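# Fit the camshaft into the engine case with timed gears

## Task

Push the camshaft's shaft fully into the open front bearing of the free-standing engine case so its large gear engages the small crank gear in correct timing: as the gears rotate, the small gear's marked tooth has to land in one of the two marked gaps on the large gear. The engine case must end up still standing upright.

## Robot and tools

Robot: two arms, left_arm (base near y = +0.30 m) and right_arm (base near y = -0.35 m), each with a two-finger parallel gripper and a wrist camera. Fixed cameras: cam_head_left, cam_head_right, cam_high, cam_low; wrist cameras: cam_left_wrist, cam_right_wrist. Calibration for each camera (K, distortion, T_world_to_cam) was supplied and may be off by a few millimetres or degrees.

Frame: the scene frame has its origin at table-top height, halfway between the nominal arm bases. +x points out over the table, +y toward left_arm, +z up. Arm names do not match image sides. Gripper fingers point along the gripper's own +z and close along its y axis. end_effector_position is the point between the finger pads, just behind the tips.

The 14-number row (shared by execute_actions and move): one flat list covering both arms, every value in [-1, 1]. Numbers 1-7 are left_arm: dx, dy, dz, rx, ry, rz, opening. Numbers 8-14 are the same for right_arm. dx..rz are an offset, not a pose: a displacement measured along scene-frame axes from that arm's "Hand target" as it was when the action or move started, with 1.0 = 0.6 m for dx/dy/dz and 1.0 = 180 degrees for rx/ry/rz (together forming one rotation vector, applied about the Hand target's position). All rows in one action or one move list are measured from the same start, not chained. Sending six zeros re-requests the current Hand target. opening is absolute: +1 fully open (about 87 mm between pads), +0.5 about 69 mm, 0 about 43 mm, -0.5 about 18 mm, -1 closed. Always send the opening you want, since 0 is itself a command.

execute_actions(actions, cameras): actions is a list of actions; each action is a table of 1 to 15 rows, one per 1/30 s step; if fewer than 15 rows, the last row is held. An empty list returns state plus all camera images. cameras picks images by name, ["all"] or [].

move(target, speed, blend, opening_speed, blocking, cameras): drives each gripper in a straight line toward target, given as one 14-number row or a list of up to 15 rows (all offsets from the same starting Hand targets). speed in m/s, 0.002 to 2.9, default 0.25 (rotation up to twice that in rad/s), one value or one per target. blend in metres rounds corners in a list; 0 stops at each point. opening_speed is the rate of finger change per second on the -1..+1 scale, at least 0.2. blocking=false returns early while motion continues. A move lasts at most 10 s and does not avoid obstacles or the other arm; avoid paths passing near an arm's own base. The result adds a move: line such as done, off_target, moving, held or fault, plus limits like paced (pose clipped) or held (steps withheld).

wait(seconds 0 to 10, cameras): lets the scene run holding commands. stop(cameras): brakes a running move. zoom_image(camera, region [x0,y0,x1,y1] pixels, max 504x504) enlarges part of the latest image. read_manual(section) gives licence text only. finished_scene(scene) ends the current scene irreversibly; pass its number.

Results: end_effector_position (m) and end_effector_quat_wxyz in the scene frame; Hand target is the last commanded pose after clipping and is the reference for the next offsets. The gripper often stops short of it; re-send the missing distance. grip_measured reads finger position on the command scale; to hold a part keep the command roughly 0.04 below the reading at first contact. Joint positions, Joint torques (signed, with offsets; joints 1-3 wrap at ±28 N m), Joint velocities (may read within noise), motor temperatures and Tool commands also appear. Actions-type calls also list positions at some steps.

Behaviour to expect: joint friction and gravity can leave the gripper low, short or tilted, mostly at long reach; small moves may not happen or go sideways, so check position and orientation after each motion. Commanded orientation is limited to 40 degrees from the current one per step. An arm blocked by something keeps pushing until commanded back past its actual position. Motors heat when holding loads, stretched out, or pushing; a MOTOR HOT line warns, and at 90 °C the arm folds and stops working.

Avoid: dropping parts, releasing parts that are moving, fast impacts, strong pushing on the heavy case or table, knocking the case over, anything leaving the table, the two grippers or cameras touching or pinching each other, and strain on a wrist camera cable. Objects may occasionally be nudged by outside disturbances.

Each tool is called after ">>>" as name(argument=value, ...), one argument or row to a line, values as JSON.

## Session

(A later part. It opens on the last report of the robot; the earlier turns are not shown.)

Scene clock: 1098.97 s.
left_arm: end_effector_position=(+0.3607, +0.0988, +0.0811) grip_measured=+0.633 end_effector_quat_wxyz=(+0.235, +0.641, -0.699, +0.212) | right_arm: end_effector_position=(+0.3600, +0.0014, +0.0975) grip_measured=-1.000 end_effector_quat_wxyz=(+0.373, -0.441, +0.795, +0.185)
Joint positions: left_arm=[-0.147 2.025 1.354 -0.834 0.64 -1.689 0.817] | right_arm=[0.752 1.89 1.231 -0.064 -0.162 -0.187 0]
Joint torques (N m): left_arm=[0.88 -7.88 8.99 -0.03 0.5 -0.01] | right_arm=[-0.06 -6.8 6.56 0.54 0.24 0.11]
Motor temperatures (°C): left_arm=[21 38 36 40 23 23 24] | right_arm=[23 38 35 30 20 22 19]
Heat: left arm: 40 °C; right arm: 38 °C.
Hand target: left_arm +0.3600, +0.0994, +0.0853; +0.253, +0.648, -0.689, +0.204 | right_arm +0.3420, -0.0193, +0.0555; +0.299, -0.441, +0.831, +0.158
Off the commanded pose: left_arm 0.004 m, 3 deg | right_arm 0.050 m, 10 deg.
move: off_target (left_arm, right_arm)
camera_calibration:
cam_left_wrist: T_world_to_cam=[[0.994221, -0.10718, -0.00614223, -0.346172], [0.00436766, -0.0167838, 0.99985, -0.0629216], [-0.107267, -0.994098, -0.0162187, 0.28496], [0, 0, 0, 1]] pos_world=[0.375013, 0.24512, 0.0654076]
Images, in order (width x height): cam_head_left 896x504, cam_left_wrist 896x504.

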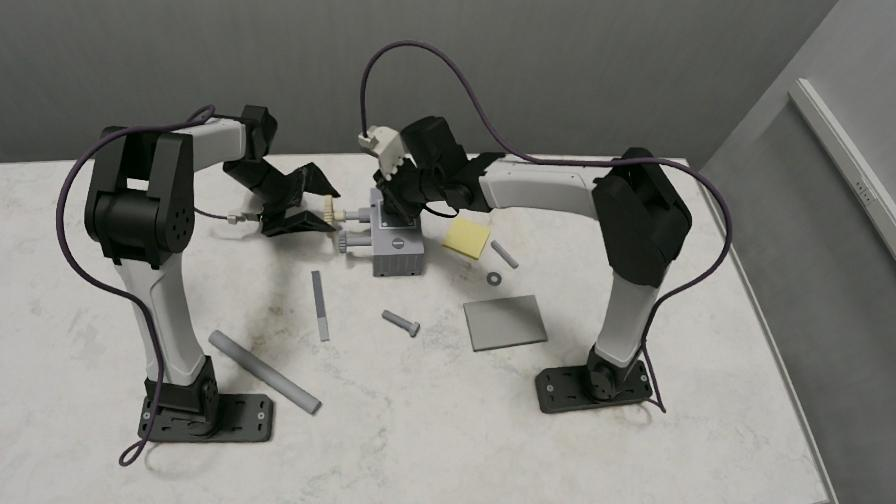

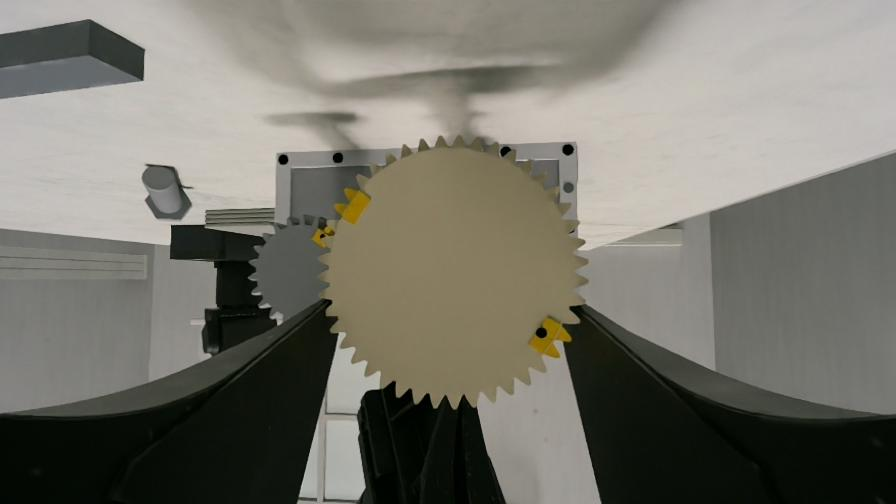

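>>> execute_actions(
  actions=[],
)

>>> zoom_image(
  camera="cam_left_wrist",
  region=[200, 130, 620, 430],
)

>>> zoom_image(
  camera="cam_head_left",
  region=[300, 150, 480, 300],
)

Scene clock: 1119.73 s.
left_arm: end_effector_position=(+0.3607, +0.0988, +0.0811) grip_measured=+0.633 end_effector_quat_wxyz=(+0.235, +0.641, -0.699, +0.212) | right_arm: end_effector_position=(+0.3600, +0.0014, +0.0975) grip_measured=-1.000 end_effector_quat_wxyz=(+0.373, -0.441, +0.795, +0.185)
Joint positions: left_arm=[-0.147 2.025 1.354 -0.834 0.64 -1.689 0.817] | right_arm=[0.752 1.89 1.231 -0.064 -0.162 -0.187 0]
Joint velocities: within noise
Joint torques (N m): left_arm=[0.9 -7.97 9.02 -0.03 0.52 -0.01] | right_arm=[-0.05 -6.9 6.46 0.53 0.23 0.12]
Motor temperatures (°C): left_arm=[21 36 37 36 23 23 24] | right_arm=[23 36 34 29 20 22 19]
Heat: left arm: 37 °C; right arm: 36 °C.
Hand target: left_arm +0.3600, +0.0994, +0.0853; +0.253, +0.648, -0.689, +0.204 | right_arm +0.3420, -0.0193, +0.0555; +0.299, -0.441, +0.831, +0.158
Tool commands: left_gripper/opening=+0.5 right_gripper/opening=-1.0
Off the commanded pose: left_arm 0.004 m, 3 deg | right_arm 0.050 m, 10 deg.
camera_calibration:
cam_left_wrist: T_world_to_cam=[[0.994221, -0.10718, -0.00614223, -0.346172], [0.00436766, -0.0167838, 0.99985, -0.0629216], [-0.107267, -0.994098, -0.0162187, 0.28496], [0, 0, 0, 1]] pos_world=[0.375013, 0.24512, 0.0654076]
cam_right_wrist: T_world_to_cam=[[0.836132, -0.547803, 0.0282102, -0.305082], [-0.548264, -0.83622, 0.0119599, 0.218885], [0.0170383, -0.0254667, -0.99953, 0.235793], [0, 0, 0, 1]] pos_world=[0.371078, 0.0219164, 0.241671]

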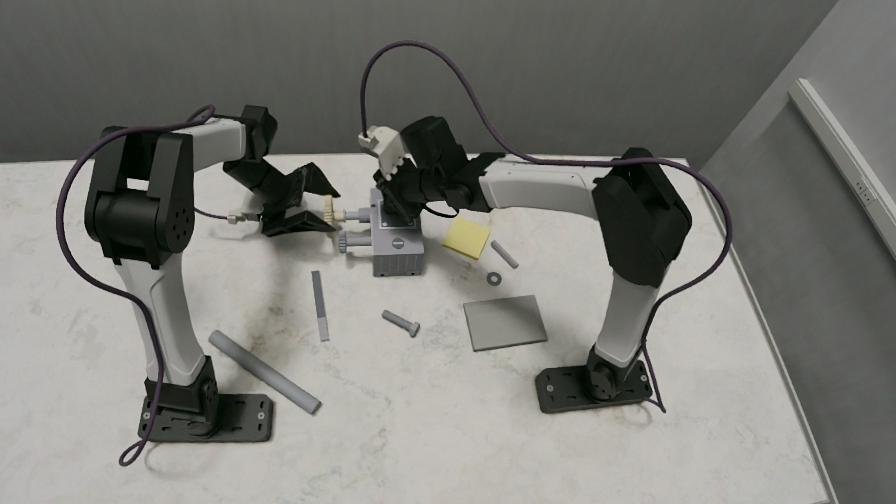

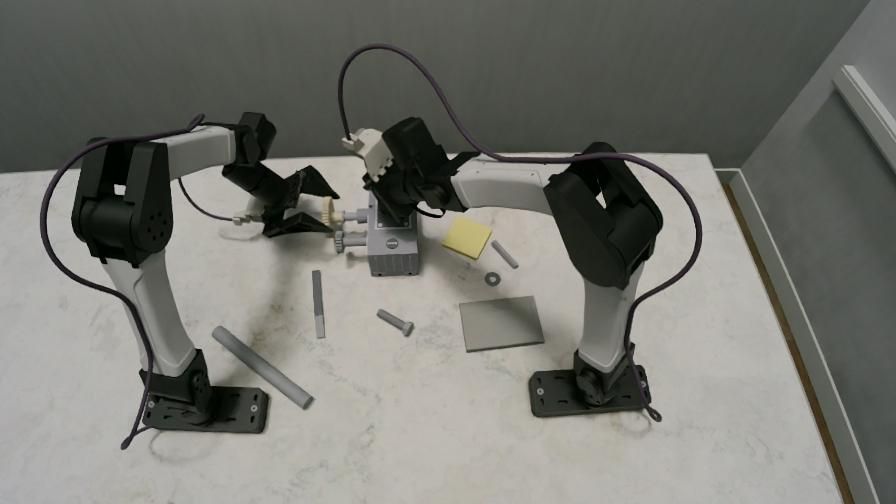

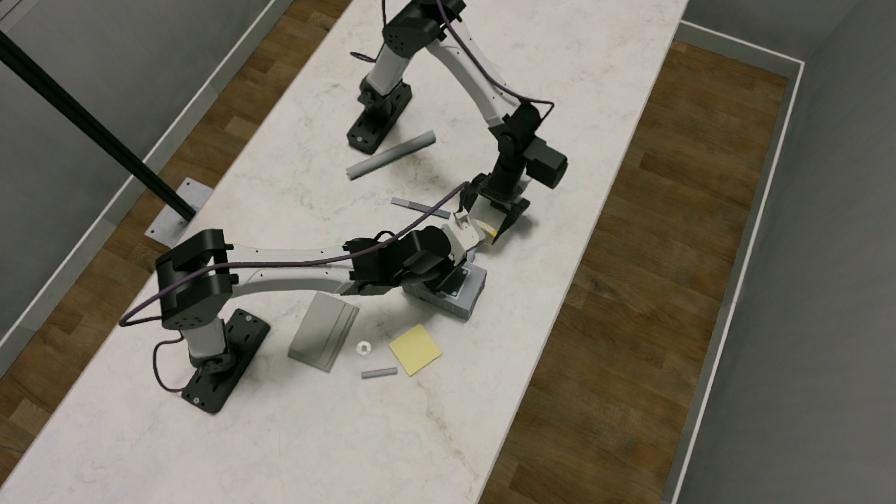

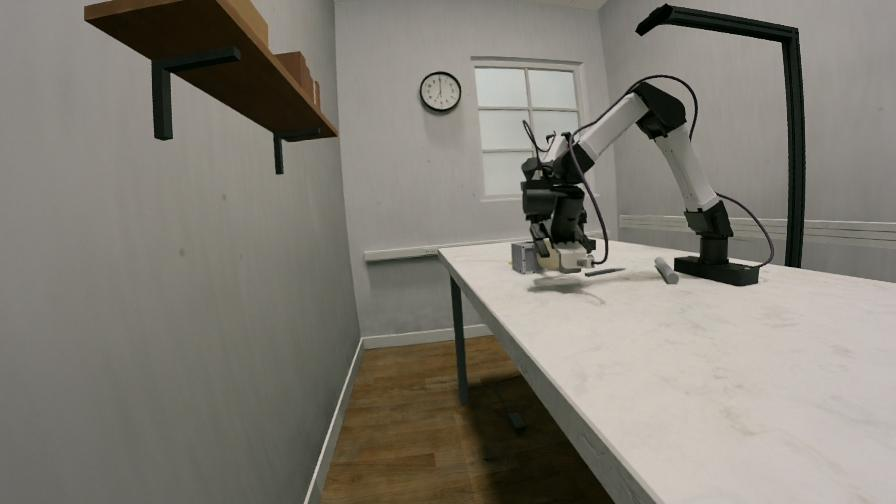

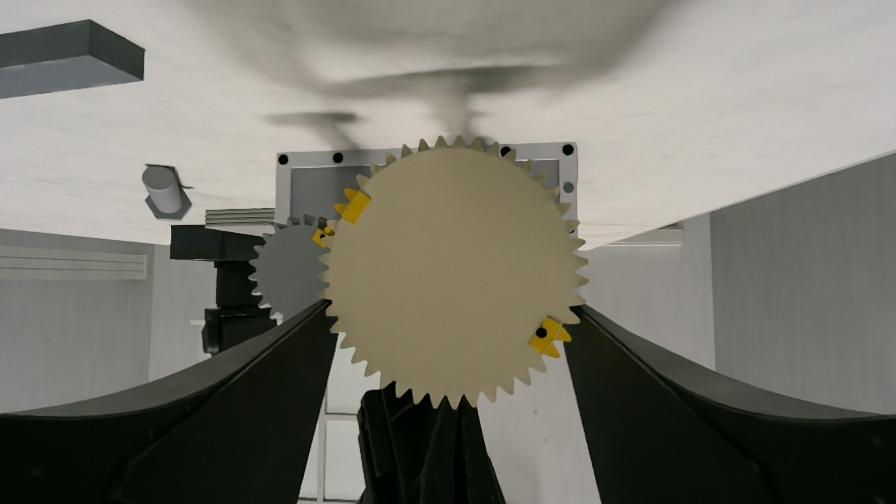

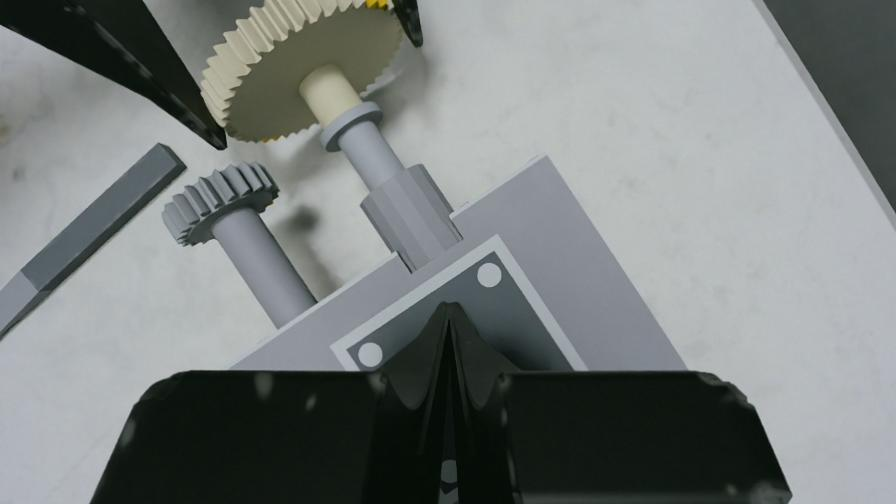

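Scaled by 1.200.

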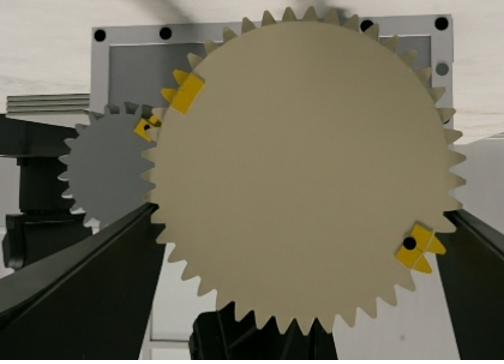

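Scaled by 2.800.

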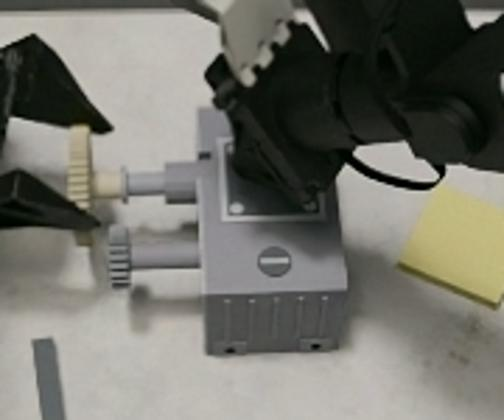

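>>> move(
  target=[0,0,0,0,0.122,0,0.5,0,0,0,0,0,0,-1],
  cameras=["cam_left_wrist","cam_head_left"],
)

>>> zoom_image(
  camera="cam_left_wrist",
  region=[200, 130, 620, 430],
)

Scene clock: 1134.13 s.
left_arm: end_effector_position=(+0.3647, +0.0977, +0.0812) grip_measured=+0.633 end_effector_quat_wxyz=(+0.357, +0.667, -0.646, +0.097) | right_arm: end_effector_position=(+0.3600, +0.0014, +0.0975) grip_measured=-1.000 end_effector_quat_wxyz=(+0.373, -0.441, +0.795, +0.185)
Joint positions: left_arm=[-0.129 2.302 1.737 -1.313 0.704 -1.653 0.817] | right_arm=[0.752 1.89 1.231 -0.064 -0.162 -0.187 0]
Joint torques (N m): left_arm=[0.83 -9.31 8.06 -0.92 0.51 -0.05] | right_arm=[-0.08 -6.87 6.49 0.54 0.23 0.11]
Heat: left arm: 38 °C; right arm: 36 °C.
Hand target: left_arm +0.3600, +0.0993, +0.0854; +0.379, +0.675, -0.628, +0.077 | right_arm +0.3420, -0.0193, +0.0555; +0.300, -0.441, +0.831, +0.158
Off the commanded pose: left_arm 0.006 m, 4 deg | right_arm 0.050 m, 10 deg.
move: off_target (left_arm, right_arm)
camera_calibration:
cam_left_wrist: T_world_to_cam=[[0.929448, -0.110462, -0.352029, -0.298174], [0.353038, -0.0109406, 0.935545, -0.185578], [-0.107193, -0.99382, 0.0288285, 0.280619], [0, 0, 0, 1]] pos_world=[0.372734, 0.243917, 0.0605612]
Images, in order (width x height): cam_head_left 896x504, cam_left_wrist 896x504.

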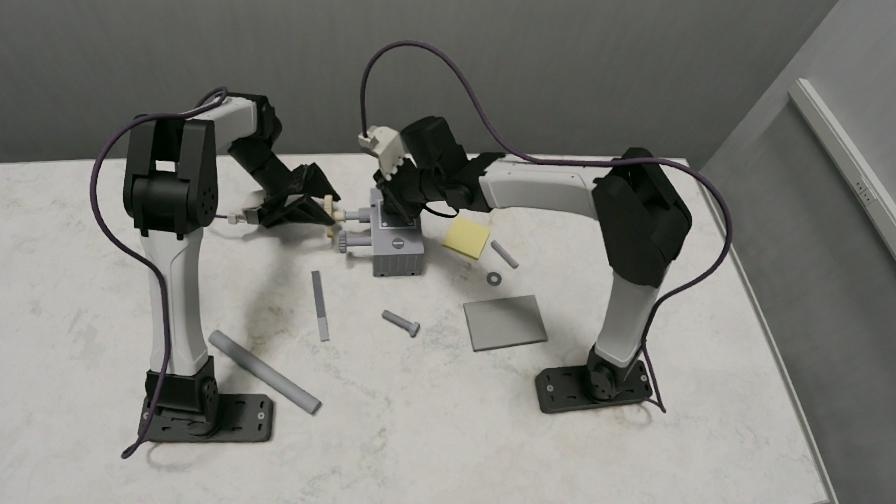

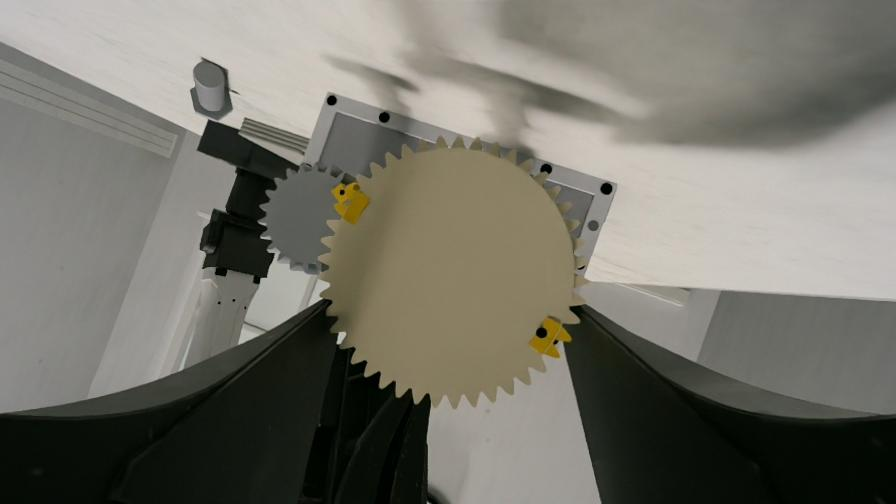

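Scaled by 1.200.

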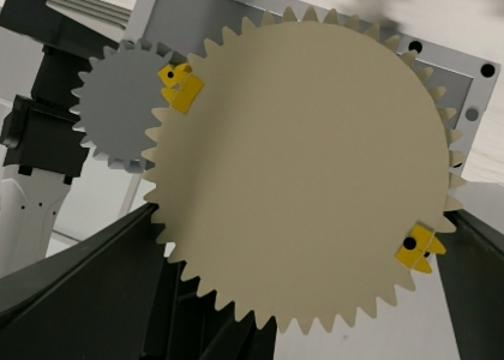

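>>> move(
  target=[
    [0,0,0,0,0,0,0.5,0.03,0.03,0.17,0,0,0,-1],
    [0,0,0,0,0,0,0.5,0.05,-0.21,0.17,0,0,0,-1],
    [0,0,0,0,0,0,0.5,0.05,-0.21,0.01,0,0,0,-1],
    [0,0,0,0,0,0,0.5,0.05,-0.15,0.01,0,0,0,-1],
  ],
  speed=0.12,
  blend=0.02,
  cameras=["cam_head_left","cam_right_wrist","cam_high"],
)

Scene clock: 1147.37 s.
left_arm: end_effector_position=(+0.3647, +0.0977, +0.0812) grip_measured=+0.633 end_effector_quat_wxyz=(+0.357, +0.667, -0.646, +0.097) | right_arm: end_effector_position=(+0.3601, -0.1145, +0.0574) grip_measured=-1.000 end_effector_quat_wxyz=(+0.286, -0.448, +0.832, +0.160)
Joint positions: left_arm=[-0.129 2.302 1.737 -1.313 0.704 -1.653 0.817] | right_arm=[0.511 1.821 1.092 -0.236 -0.298 -0.384 0]
Joint torques (N m): left_arm=[0.84 -9.25 8.12 -0.95 0.48 -0.04] | right_arm=[-0.28 -8.27 9.47 1.54 0.01 0.14]
Heat: left arm: 38 °C; right arm: 36 °C.
Hand target: left_arm +0.3600, +0.0993, +0.0854; +0.379, +0.675, -0.628, +0.077 | right_arm +0.3721, -0.1093, +0.0616; +0.300, -0.441, +0.831, +0.158
Off the commanded pose: left_arm 0.006 m, 4 deg | right_arm 0.014 m, 2 deg.
move: off_target (left_arm, right_arm); blend cut to 0.018 m at target 3
camera_calibration:
cam_right_wrist: T_world_to_cam=[[0.833264, -0.55268, -0.0146969, -0.364677], [-0.538801, -0.817724, 0.202536, 0.110376], [-0.123956, -0.160847, -0.979164, 0.226771], [0, 0, 0, 1]] pos_world=[0.391453, -0.0748169, 0.194332]
Images, in order (width x height): cam_head_left 896x504, cam_high 896x504, cam_right_wrist 896x504.

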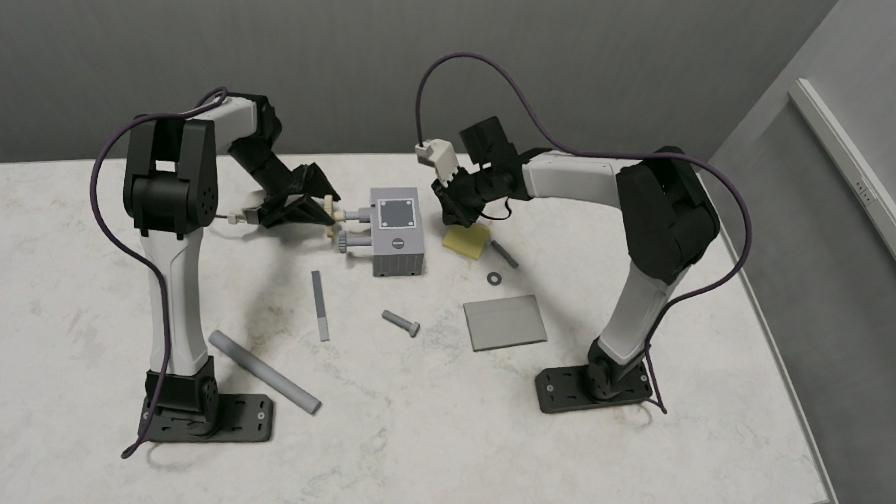

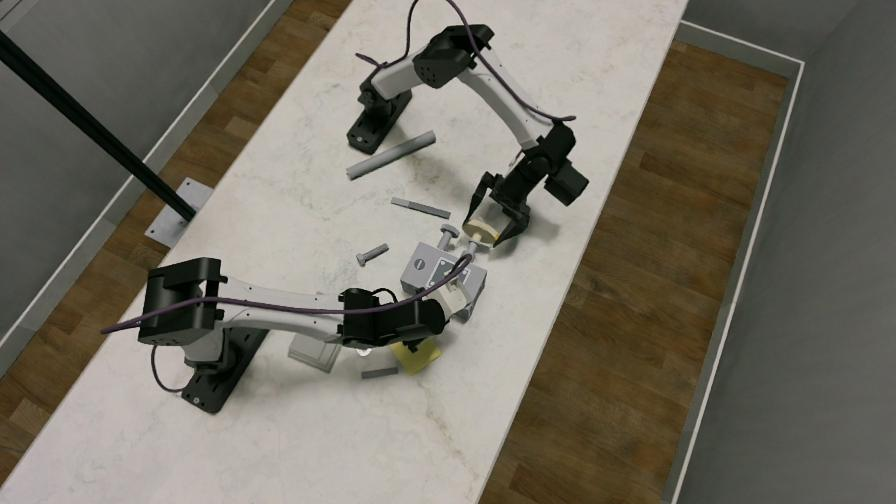

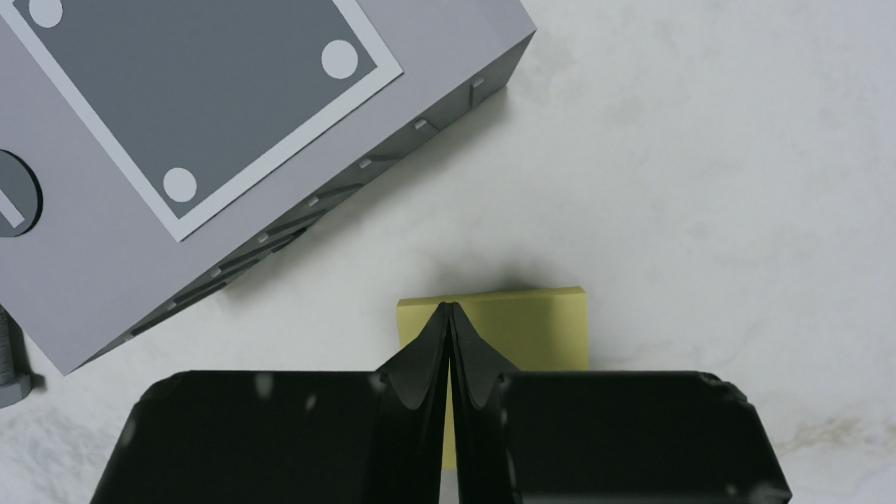

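>>> move(
  target=[0,0,0,0,0,0,0.5,0.02,0.06,0,0,0,0,-1],
  speed=0.05,
  cameras=["cam_head_left","cam_right_wrist"],
)

>>> move(
  target=[
    [0.02,-0.06,0.02,0,0,0,0.5,0.02,0.06,0,0,0,0,-1],
    [-0.02,-0.06,0.02,0,0,0,0.5,0.02,0.06,0,0,0,0,-1],
    [-0.02,-0.06,-0.03,0,0,0,0.5,0.02,0.06,0,0,0,0,-1],
    [0.02,-0.06,-0.03,0,0,0,0.5,0.02,0.06,0,0,0,0,-1],
    [0.02,-0.06,0.02,0,0,0,0.5,0.02,0.06,0,0,0,0,-1],
    [-0.02,-0.06,0.02,0,0,0,0.5,0.02,0.06,0,0,0,0,-1],
    [-0.02,-0.06,-0.03,0,0,0,0.5,0.02,0.06,0,0,0,0,-1],
    [0,-0.06,0,0,0,0,0.5,0.02,0.06,0,0,0,0,-1],
  ],
  speed=0.07,
  blend=0.004,
  cameras=["cam_head_left","cam_left_wrist"],
)

>>> zoom_image(
  camera="cam_head_left",
  region=[300, 150, 480, 300],
)

Scene clock: 1156.43 s.
left_arm: end_effector_position=(+0.3647, +0.0977, +0.0812) grip_measured=+0.633 end_effector_quat_wxyz=(+0.357, +0.667, -0.646, +0.097) | right_arm: end_effector_position=(+0.3775, -0.0788, +0.0601) grip_measured=-1.000 end_effector_quat_wxyz=(+0.295, -0.446, +0.830, +0.159)
Joint positions: left_arm=[-0.129 2.302 1.737 -1.313 0.704 -1.653 0.817] | right_arm=[0.572 1.917 1.221 -0.235 -0.258 -0.329 0]
Joint torques (N m): left_arm=[0.84 -9.21 8.08 -0.95 0.47 -0.05] | right_arm=[0.21 -9.14 9.66 1.42 0.02 0.13]
Heat: left arm: 40 °C; right arm: 36 °C.
Hand target: left_arm +0.3600, +0.0993, +0.0854; +0.379, +0.675, -0.628, +0.077 | right_arm +0.3840, -0.0732, +0.0616; +0.300, -0.441, +0.831, +0.158
Off the commanded pose: left_arm 0.006 m, 4 deg | right_arm 0.009 m, 1 deg.
move: off_target (left_arm)
camera_calibration:
cam_right_wrist: T_world_to_cam=[[0.830558, -0.556903, -0.00564762, -0.359206], [-0.546289, -0.816617, 0.186294, 0.152187], [-0.10836, -0.151643, -0.982478, 0.232416], [0, 0, 0, 1]] pos_world=[0.406664, -0.0405207, 0.197964]
Images, in order (width x height): cam_head_left 896x504, cam_right_wrist 896x504.

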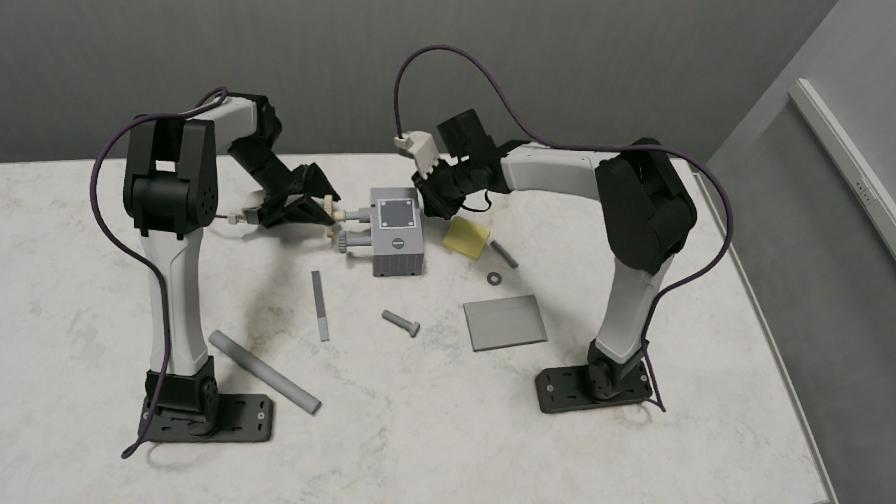

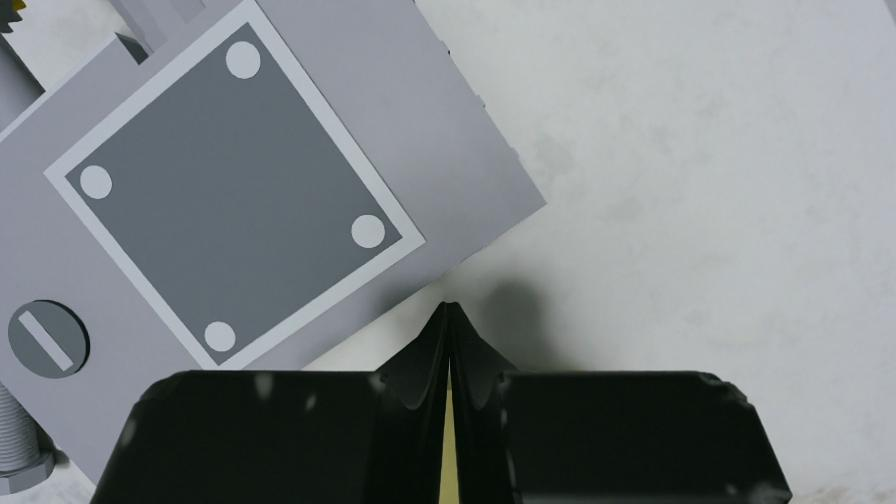

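Scene clock: 1160.07 s.
left_arm: end_effector_position=(+0.3589, +0.0761, +0.0825) grip_measured=+0.583 end_effector_quat_wxyz=(+0.377, +0.694, -0.610, +0.065) | right_arm: end_effector_position=(+0.3901, -0.0659, +0.0566) grip_measured=-1.000 end_effector_quat_wxyz=(+0.278, -0.435, +0.847, +0.128)
Joint positions: left_arm=[-0.181 2.307 1.744 -1.325 0.73 -1.794 0.791] | right_arm=[0.609 2.005 1.36 -0.325 -0.174 -0.289 0]
Joint torques (N m): left_arm=[-2.28 -9.13 9.02 -0.25 0.51 0.35] | right_arm=[1.76 -9.39 10.28 1.85 -0.44 0.19]
Heat: left arm: 40 °C; right arm: 37 °C.
Hand target: left_arm +0.3599, +0.0633, +0.0853; +0.379, +0.675, -0.628, +0.077 | right_arm +0.3960, -0.0373, +0.0616; +0.300, -0.441, +0.831, +0.158
Off the commanded pose: left_arm 0.013 m, 3 deg | right_arm 0.030 m, 5 deg.
move: off_target (left_arm, right_arm)
camera_calibration:
cam_left_wrist: T_world_to_cam=[[0.894352, -0.0476496, -0.444819, -0.279242], [0.444726, -0.0131213, 0.89557, -0.214477], [-0.0485101, -0.998778, 0.00945598, 0.239402], [0, 0, 0, 1]] pos_world=[0.356737, 0.222989, 0.0656035]
Images, in order (width x height): cam_head_left 896x504, cam_left_wrist 896x504.

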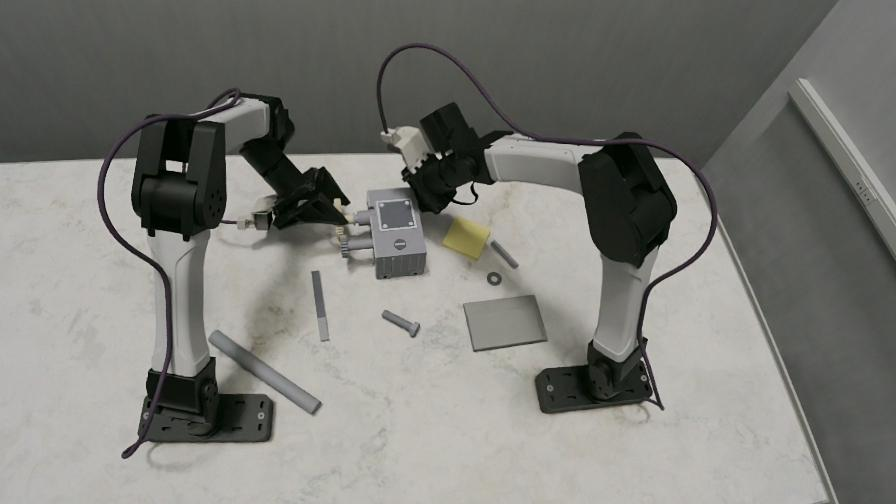

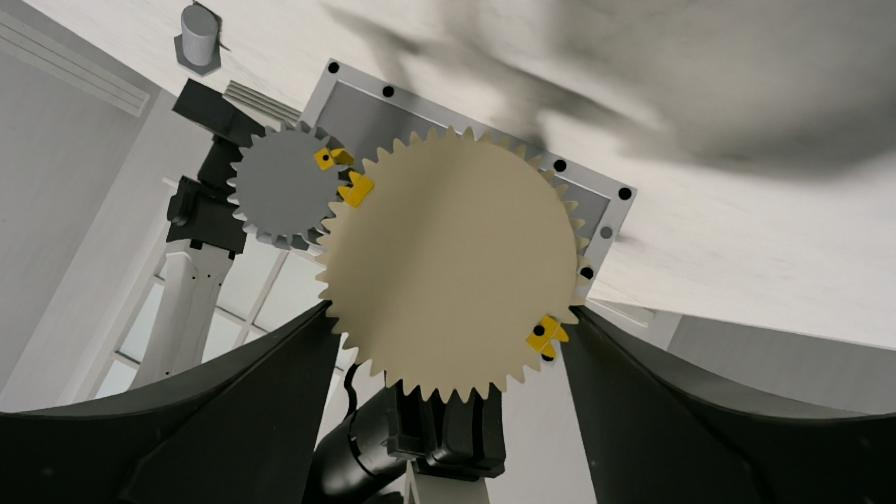

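Scaled by 2.800.

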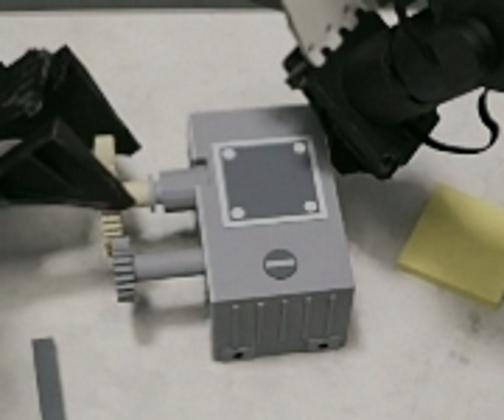

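>>> zoom_image(
  camera="cam_left_wrist",
  region=[220, 100, 470, 290],
)

>>> zoom_image(
  camera="cam_head_left",
  region=[320, 190, 390, 270],
)

Scaled by 2.016.

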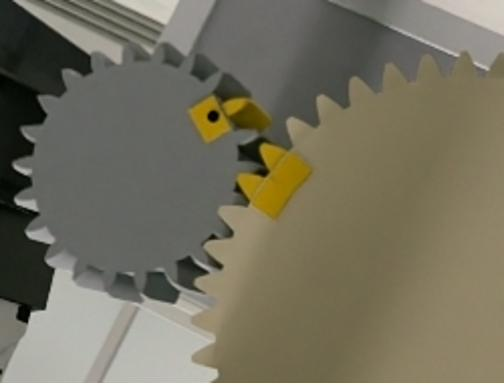

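Scaled by 6.300.

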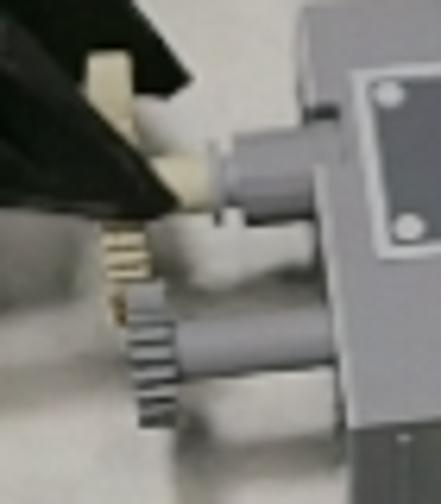

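>>> move(
  target=[
    [0,0.022,0,0,0,0,0.95,0,0,0,0,0,0,-1],
    [0,0.1,0,0,0,0,0.95,0,0,0,0,0,0,-1],
  ],
  opening_speed=0.5,
  speed=0.1,
  cameras=["cam_left_wrist"],
)

>>> zoom_image(
  camera="cam_left_wrist",
  region=[240, 100, 620, 380],
)

Scene clock: 1176.33 s.
left_arm: end_effector_position=(+0.3610, +0.1222, +0.0885) grip_measured=+0.950 end_effector_quat_wxyz=(+0.379, +0.675, -0.626, +0.087) | right_arm: end_effector_position=(+0.3901, -0.0659, +0.0566) grip_measured=-1.000 end_effector_quat_wxyz=(+0.278, -0.435, +0.847, +0.128)
Joint positions: left_arm=[-0.063 2.307 1.745 -1.408 0.712 -1.593 0.975] | right_arm=[0.609 2.005 1.36 -0.325 -0.174 -0.289 0]
Joint torques (N m): left_arm=[-0.05 -9.16 7.36 -0.59 0.21 0.1] | right_arm=[1.8 -9.36 10.25 1.86 -0.44 0.17]
Motor temperatures (°C): left_arm=[21 41 38 33 23 23 24] | right_arm=[23 38 37 31 20 22 19]
Heat: left arm: 41 °C; right arm: 38 °C.
Hand target: left_arm +0.3600, +0.1234, +0.0854; +0.379, +0.675, -0.628, +0.078 | right_arm +0.3960, -0.0373, +0.0616; +0.300, -0.441, +0.831, +0.158
Off the commanded pose: left_arm 0.004 m, 1 deg | right_arm 0.030 m, 5 deg.
move: off_target (right_arm)
camera_calibration:
cam_left_wrist: T_world_to_cam=[[0.910682, -0.0925596, -0.402604, -0.280426], [0.405468, 0.0137202, 0.914006, -0.210924], [-0.0790763, -0.995613, 0.0500247, 0.29254], [0, 0, 0, 1]] pos_world=[0.364035, 0.268194, 0.0652512]
Images, in order (width x height): cam_left_wrist 896x504.

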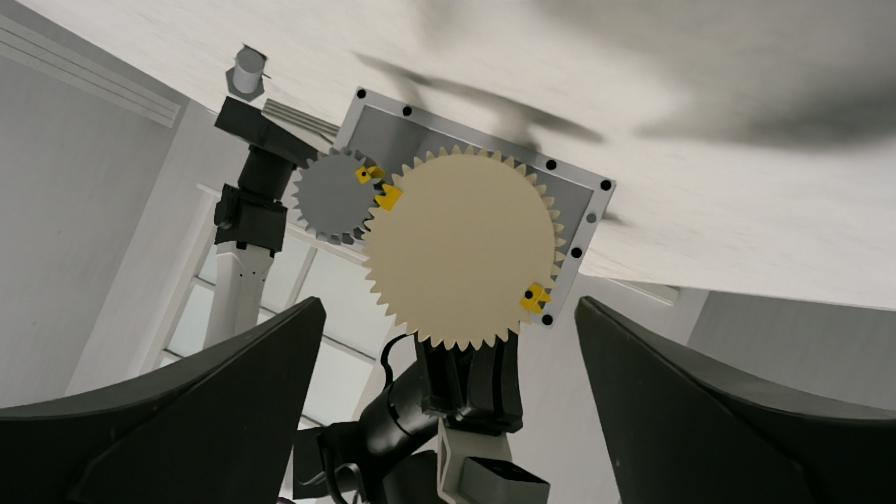

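Scaled by 1.326.

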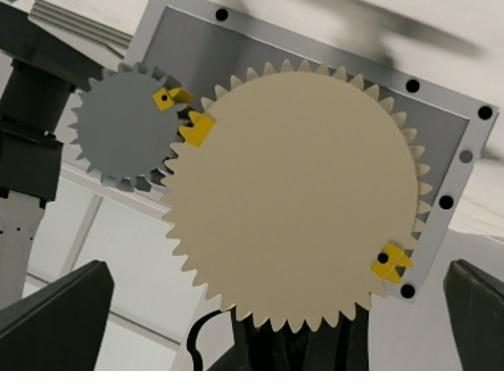

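>>> move(
  target=[
    [0,-0.079,0,0,0,0,0.95,0,0,0,0,0,0,-1],
    [0,-0.079,0,0,0,0,0.45,0,0,0,0,0,0,-1],
    [0,-0.079,0,0,-0.097,0,0.45,0,0,0,0,0,0,-1],
  ],
  opening_speed=0.5,
  speed=0.1,
  cameras=["cam_left_wrist"],
)

>>> zoom_image(
  camera="cam_left_wrist",
  region=[200, 100, 620, 430],
)

Scene clock: 1192.23 s.
left_arm: end_effector_position=(+0.3523, +0.0800, +0.0863) grip_measured=+0.523 end_effector_quat_wxyz=(+0.316, +0.667, -0.657, +0.154) | right_arm: end_effector_position=(+0.3915, -0.0625, +0.0566) grip_measured=-1.000 end_effector_quat_wxyz=(+0.282, -0.436, +0.844, +0.131)
Joint positions: left_arm=[-0.179 2.124 1.49 -1.033 0.713 -1.765 0.762] | right_arm=[0.612 2.01 1.363 -0.313 -0.175 -0.288 0]
Joint torques (N m): left_arm=[-1.29 -11.52 5.01 0.97 0.03 0.11] | right_arm=[1.46 -9.76 10.13 1.77 -0.42 0.15]
Heat: left arm: 42 °C; right arm: 39 °C.
Hand target: left_arm +0.3600, +0.0759, +0.0854; +0.280, +0.655, -0.679, +0.179 | right_arm +0.3960, -0.0373, +0.0616; +0.300, -0.441, +0.831, +0.158
Off the commanded pose: left_arm 0.009 m, 6 deg | right_arm 0.026 m, 4 deg.
move: off_target (left_arm, right_arm)
camera_calibration:
cam_left_wrist: T_world_to_cam=[[0.972009, -0.0824774, -0.219993, -0.315401], [0.221977, 0.0155963, 0.974927, -0.145662], [-0.0769784, -0.996471, 0.0334678, 0.250715], [0, 0, 0, 1]] pos_world=[0.358205, 0.226089, 0.064233]
Images, in order (width x height): cam_left_wrist 896x504.

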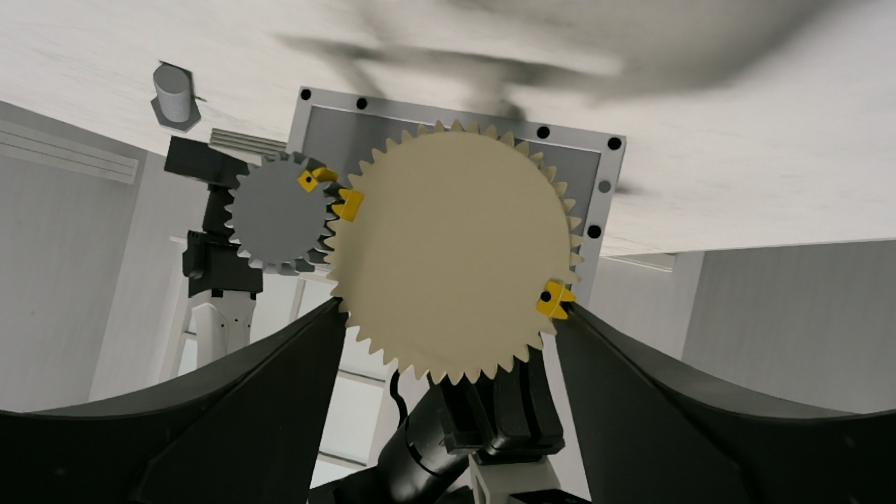

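Scaled by 1.200.

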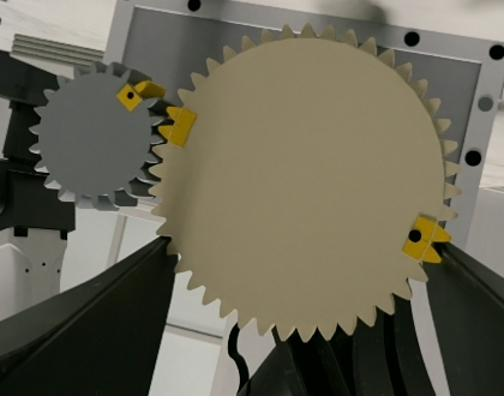

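>>> move(
  target=[
    [0,0,0,0,0,0,0.95,0,0,0,0,0,0,-1],
    [-0.003,0,-0.017,0,0,0,0.95,0,0,0,0,0,0,-1],
    [-0.003,0,-0.017,0,0,0,0.5,0,0,0,0,0,0,-1],
    [-0.003,0.01,-0.017,0,-0.09,0,0.5,0,0,0,0,0,0,-1],
  ],
  opening_speed=0.6,
  speed=0.1,
  cameras=["cam_left_wrist"],
)

>>> zoom_image(
  camera="cam_left_wrist",
  region=[200, 100, 620, 430],
)

Scene clock: 1208.40 s.
left_arm: end_effector_position=(+0.3429, +0.0770, +0.0837) grip_measured=+0.563 end_effector_quat_wxyz=(+0.248, +0.633, -0.689, +0.250) | right_arm: end_effector_position=(+0.3927, -0.0572, +0.0571) grip_measured=-1.000 end_effector_quat_wxyz=(+0.288, -0.438, +0.840, +0.136)
Joint positions: left_arm=[-0.195 1.949 1.202 -0.658 0.704 -1.777 0.782] | right_arm=[0.617 2.014 1.363 -0.293 -0.182 -0.286 0]
Joint torques (N m): left_arm=[-0.08 -9.63 5.08 1.62 -0.46 0.32] | right_arm=[1.09 -10.04 10.21 1.61 -0.37 0.15]
Heat: left arm: 43 °C; right arm: 40 °C.
Hand target: left_arm +0.3581, +0.0819, +0.0751; +0.181, +0.623, -0.711, +0.269 | right_arm +0.3960, -0.0373, +0.0616; +0.300, -0.441, +0.831, +0.158
Off the commanded pose: left_arm 0.018 m, 8 deg | right_arm 0.021 m, 3 deg.
move: off_target (left_arm, right_arm); target 3's new opening was sent with left_arm's hand 0.005 m and 3 deg from that target
camera_calibration:
cam_left_wrist: T_world_to_cam=[[0.995166, -0.0932241, 0.0308749, -0.335263], [-0.0251575, 0.0618949, 0.997766, -0.0616209], [-0.0949268, -0.993719, 0.0592504, 0.250774], [0, 0, 0, 1]] pos_world=[0.355897, 0.221759, 0.056976]
Images, in order (width x height): cam_left_wrist 896x504.

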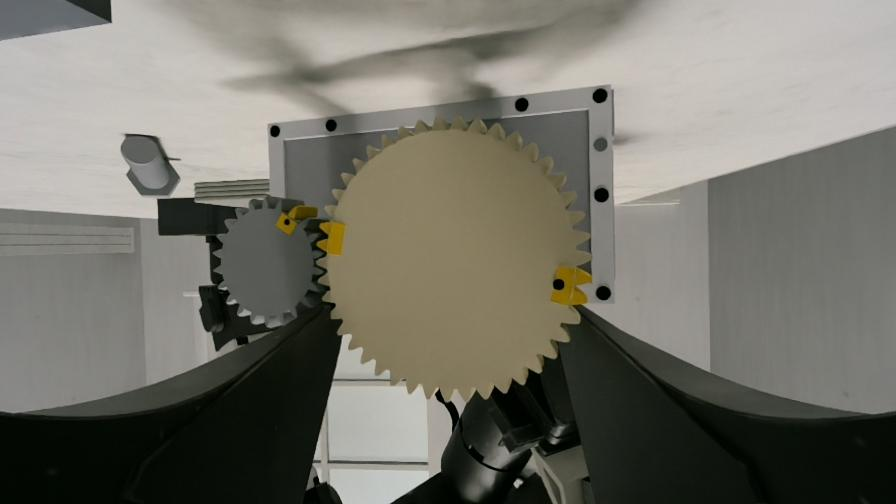

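Scaled by 1.200.

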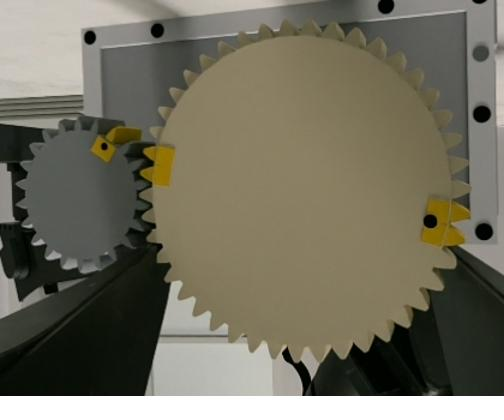

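>>> move(
  target=[
    [0,0,0,0,0,0,0.95,0,0,0,0,0,0,-1],
    [0.002,-0.005,0.01,0,0.18,0,0.95,0,0,0,0,0,0,-1],
    [0.002,-0.005,0.01,0,0.18,0,0.5,0,0,0,0,0,0,-1],
    [0.002,0.03,0.01,0,0.18,0,0.5,0,0,0,0,0,0,-1],
    [0.002,0.03,0.01,0,0.1,0,0.5,0,0,0,0,0,0,-1],
  ],
  opening_speed=0.6,
  speed=0.12,
  cameras=["cam_left_wrist","cam_head_left"],
)

>>> zoom_image(
  camera="cam_left_wrist",
  region=[200, 100, 620, 430],
)

>>> zoom_image(
  camera="cam_head_left",
  region=[320, 190, 390, 270],
)

Scene clock: 1225.90 s.
left_arm: end_effector_position=(+0.3506, +0.0957, +0.0725) grip_measured=+0.728 end_effector_quat_wxyz=(+0.331, +0.675, -0.646, +0.135) | right_arm: end_effector_position=(+0.3893, -0.0479, +0.0604) grip_measured=-1.000 end_effector_quat_wxyz=(+0.291, -0.444, +0.834, +0.149)
Joint positions: left_arm=[-0.139 2.168 1.493 -1.073 0.712 -1.723 0.864] | right_arm=[0.628 2.014 1.37 -0.288 -0.205 -0.283 0]
Joint torques (N m): left_arm=[0.79 -13.57 5.33 0.51 0.03 0.48] | right_arm=[0.23 -9.84 9.74 1.59 -0.13 0.14]
Motor temperatures (°C): left_arm=[21 44 36 33 23 23 24] | right_arm=[23 41 42 31 19 22 19]
Heat: left arm: 44 °C; right arm: 42 °C.
Hand target: left_arm +0.3594, +0.1000, +0.0811; +0.290, +0.658, -0.674, +0.169 | right_arm +0.3961, -0.0373, +0.0616; +0.300, -0.441, +0.831, +0.158
Off the commanded pose: left_arm 0.013 m, 7 deg | right_arm 0.013 m, 2 deg.
move: off_target (left_arm, right_arm); target 3's new opening was sent with left_arm's hand 0.013 m and 2 deg from that target
camera_calibration:
cam_left_wrist: T_world_to_cam=[[0.959579, -0.0720051, -0.272072, -0.308321], [0.273563, 0.0115458, 0.961785, -0.148754], [-0.0661121, -0.997337, 0.0307771, 0.26317], [0, 0, 0, 1]] pos_world=[0.353951, 0.241986, 0.0510844]
Images, in order (width x height): cam_head_left 896x504, cam_left_wrist 896x504.

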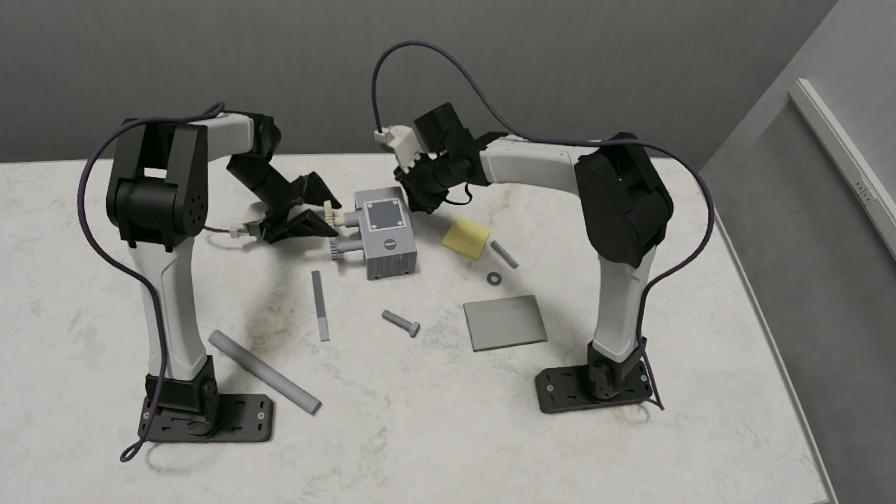

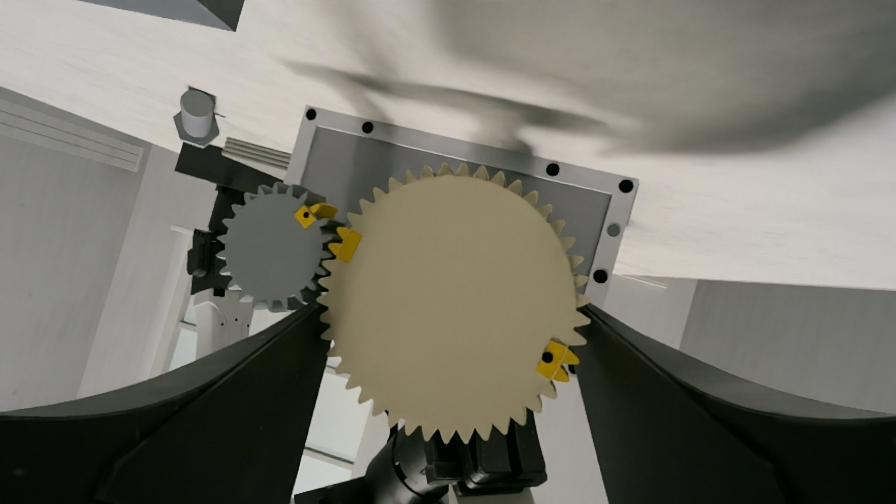

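Scaled by 1.200.

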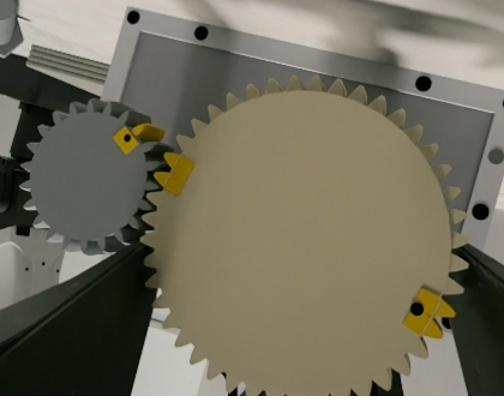

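Scaled by 6.300.

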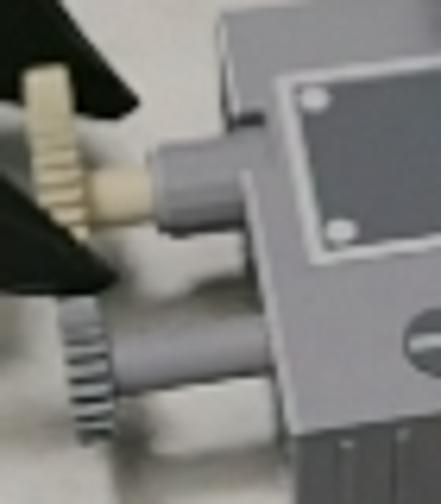

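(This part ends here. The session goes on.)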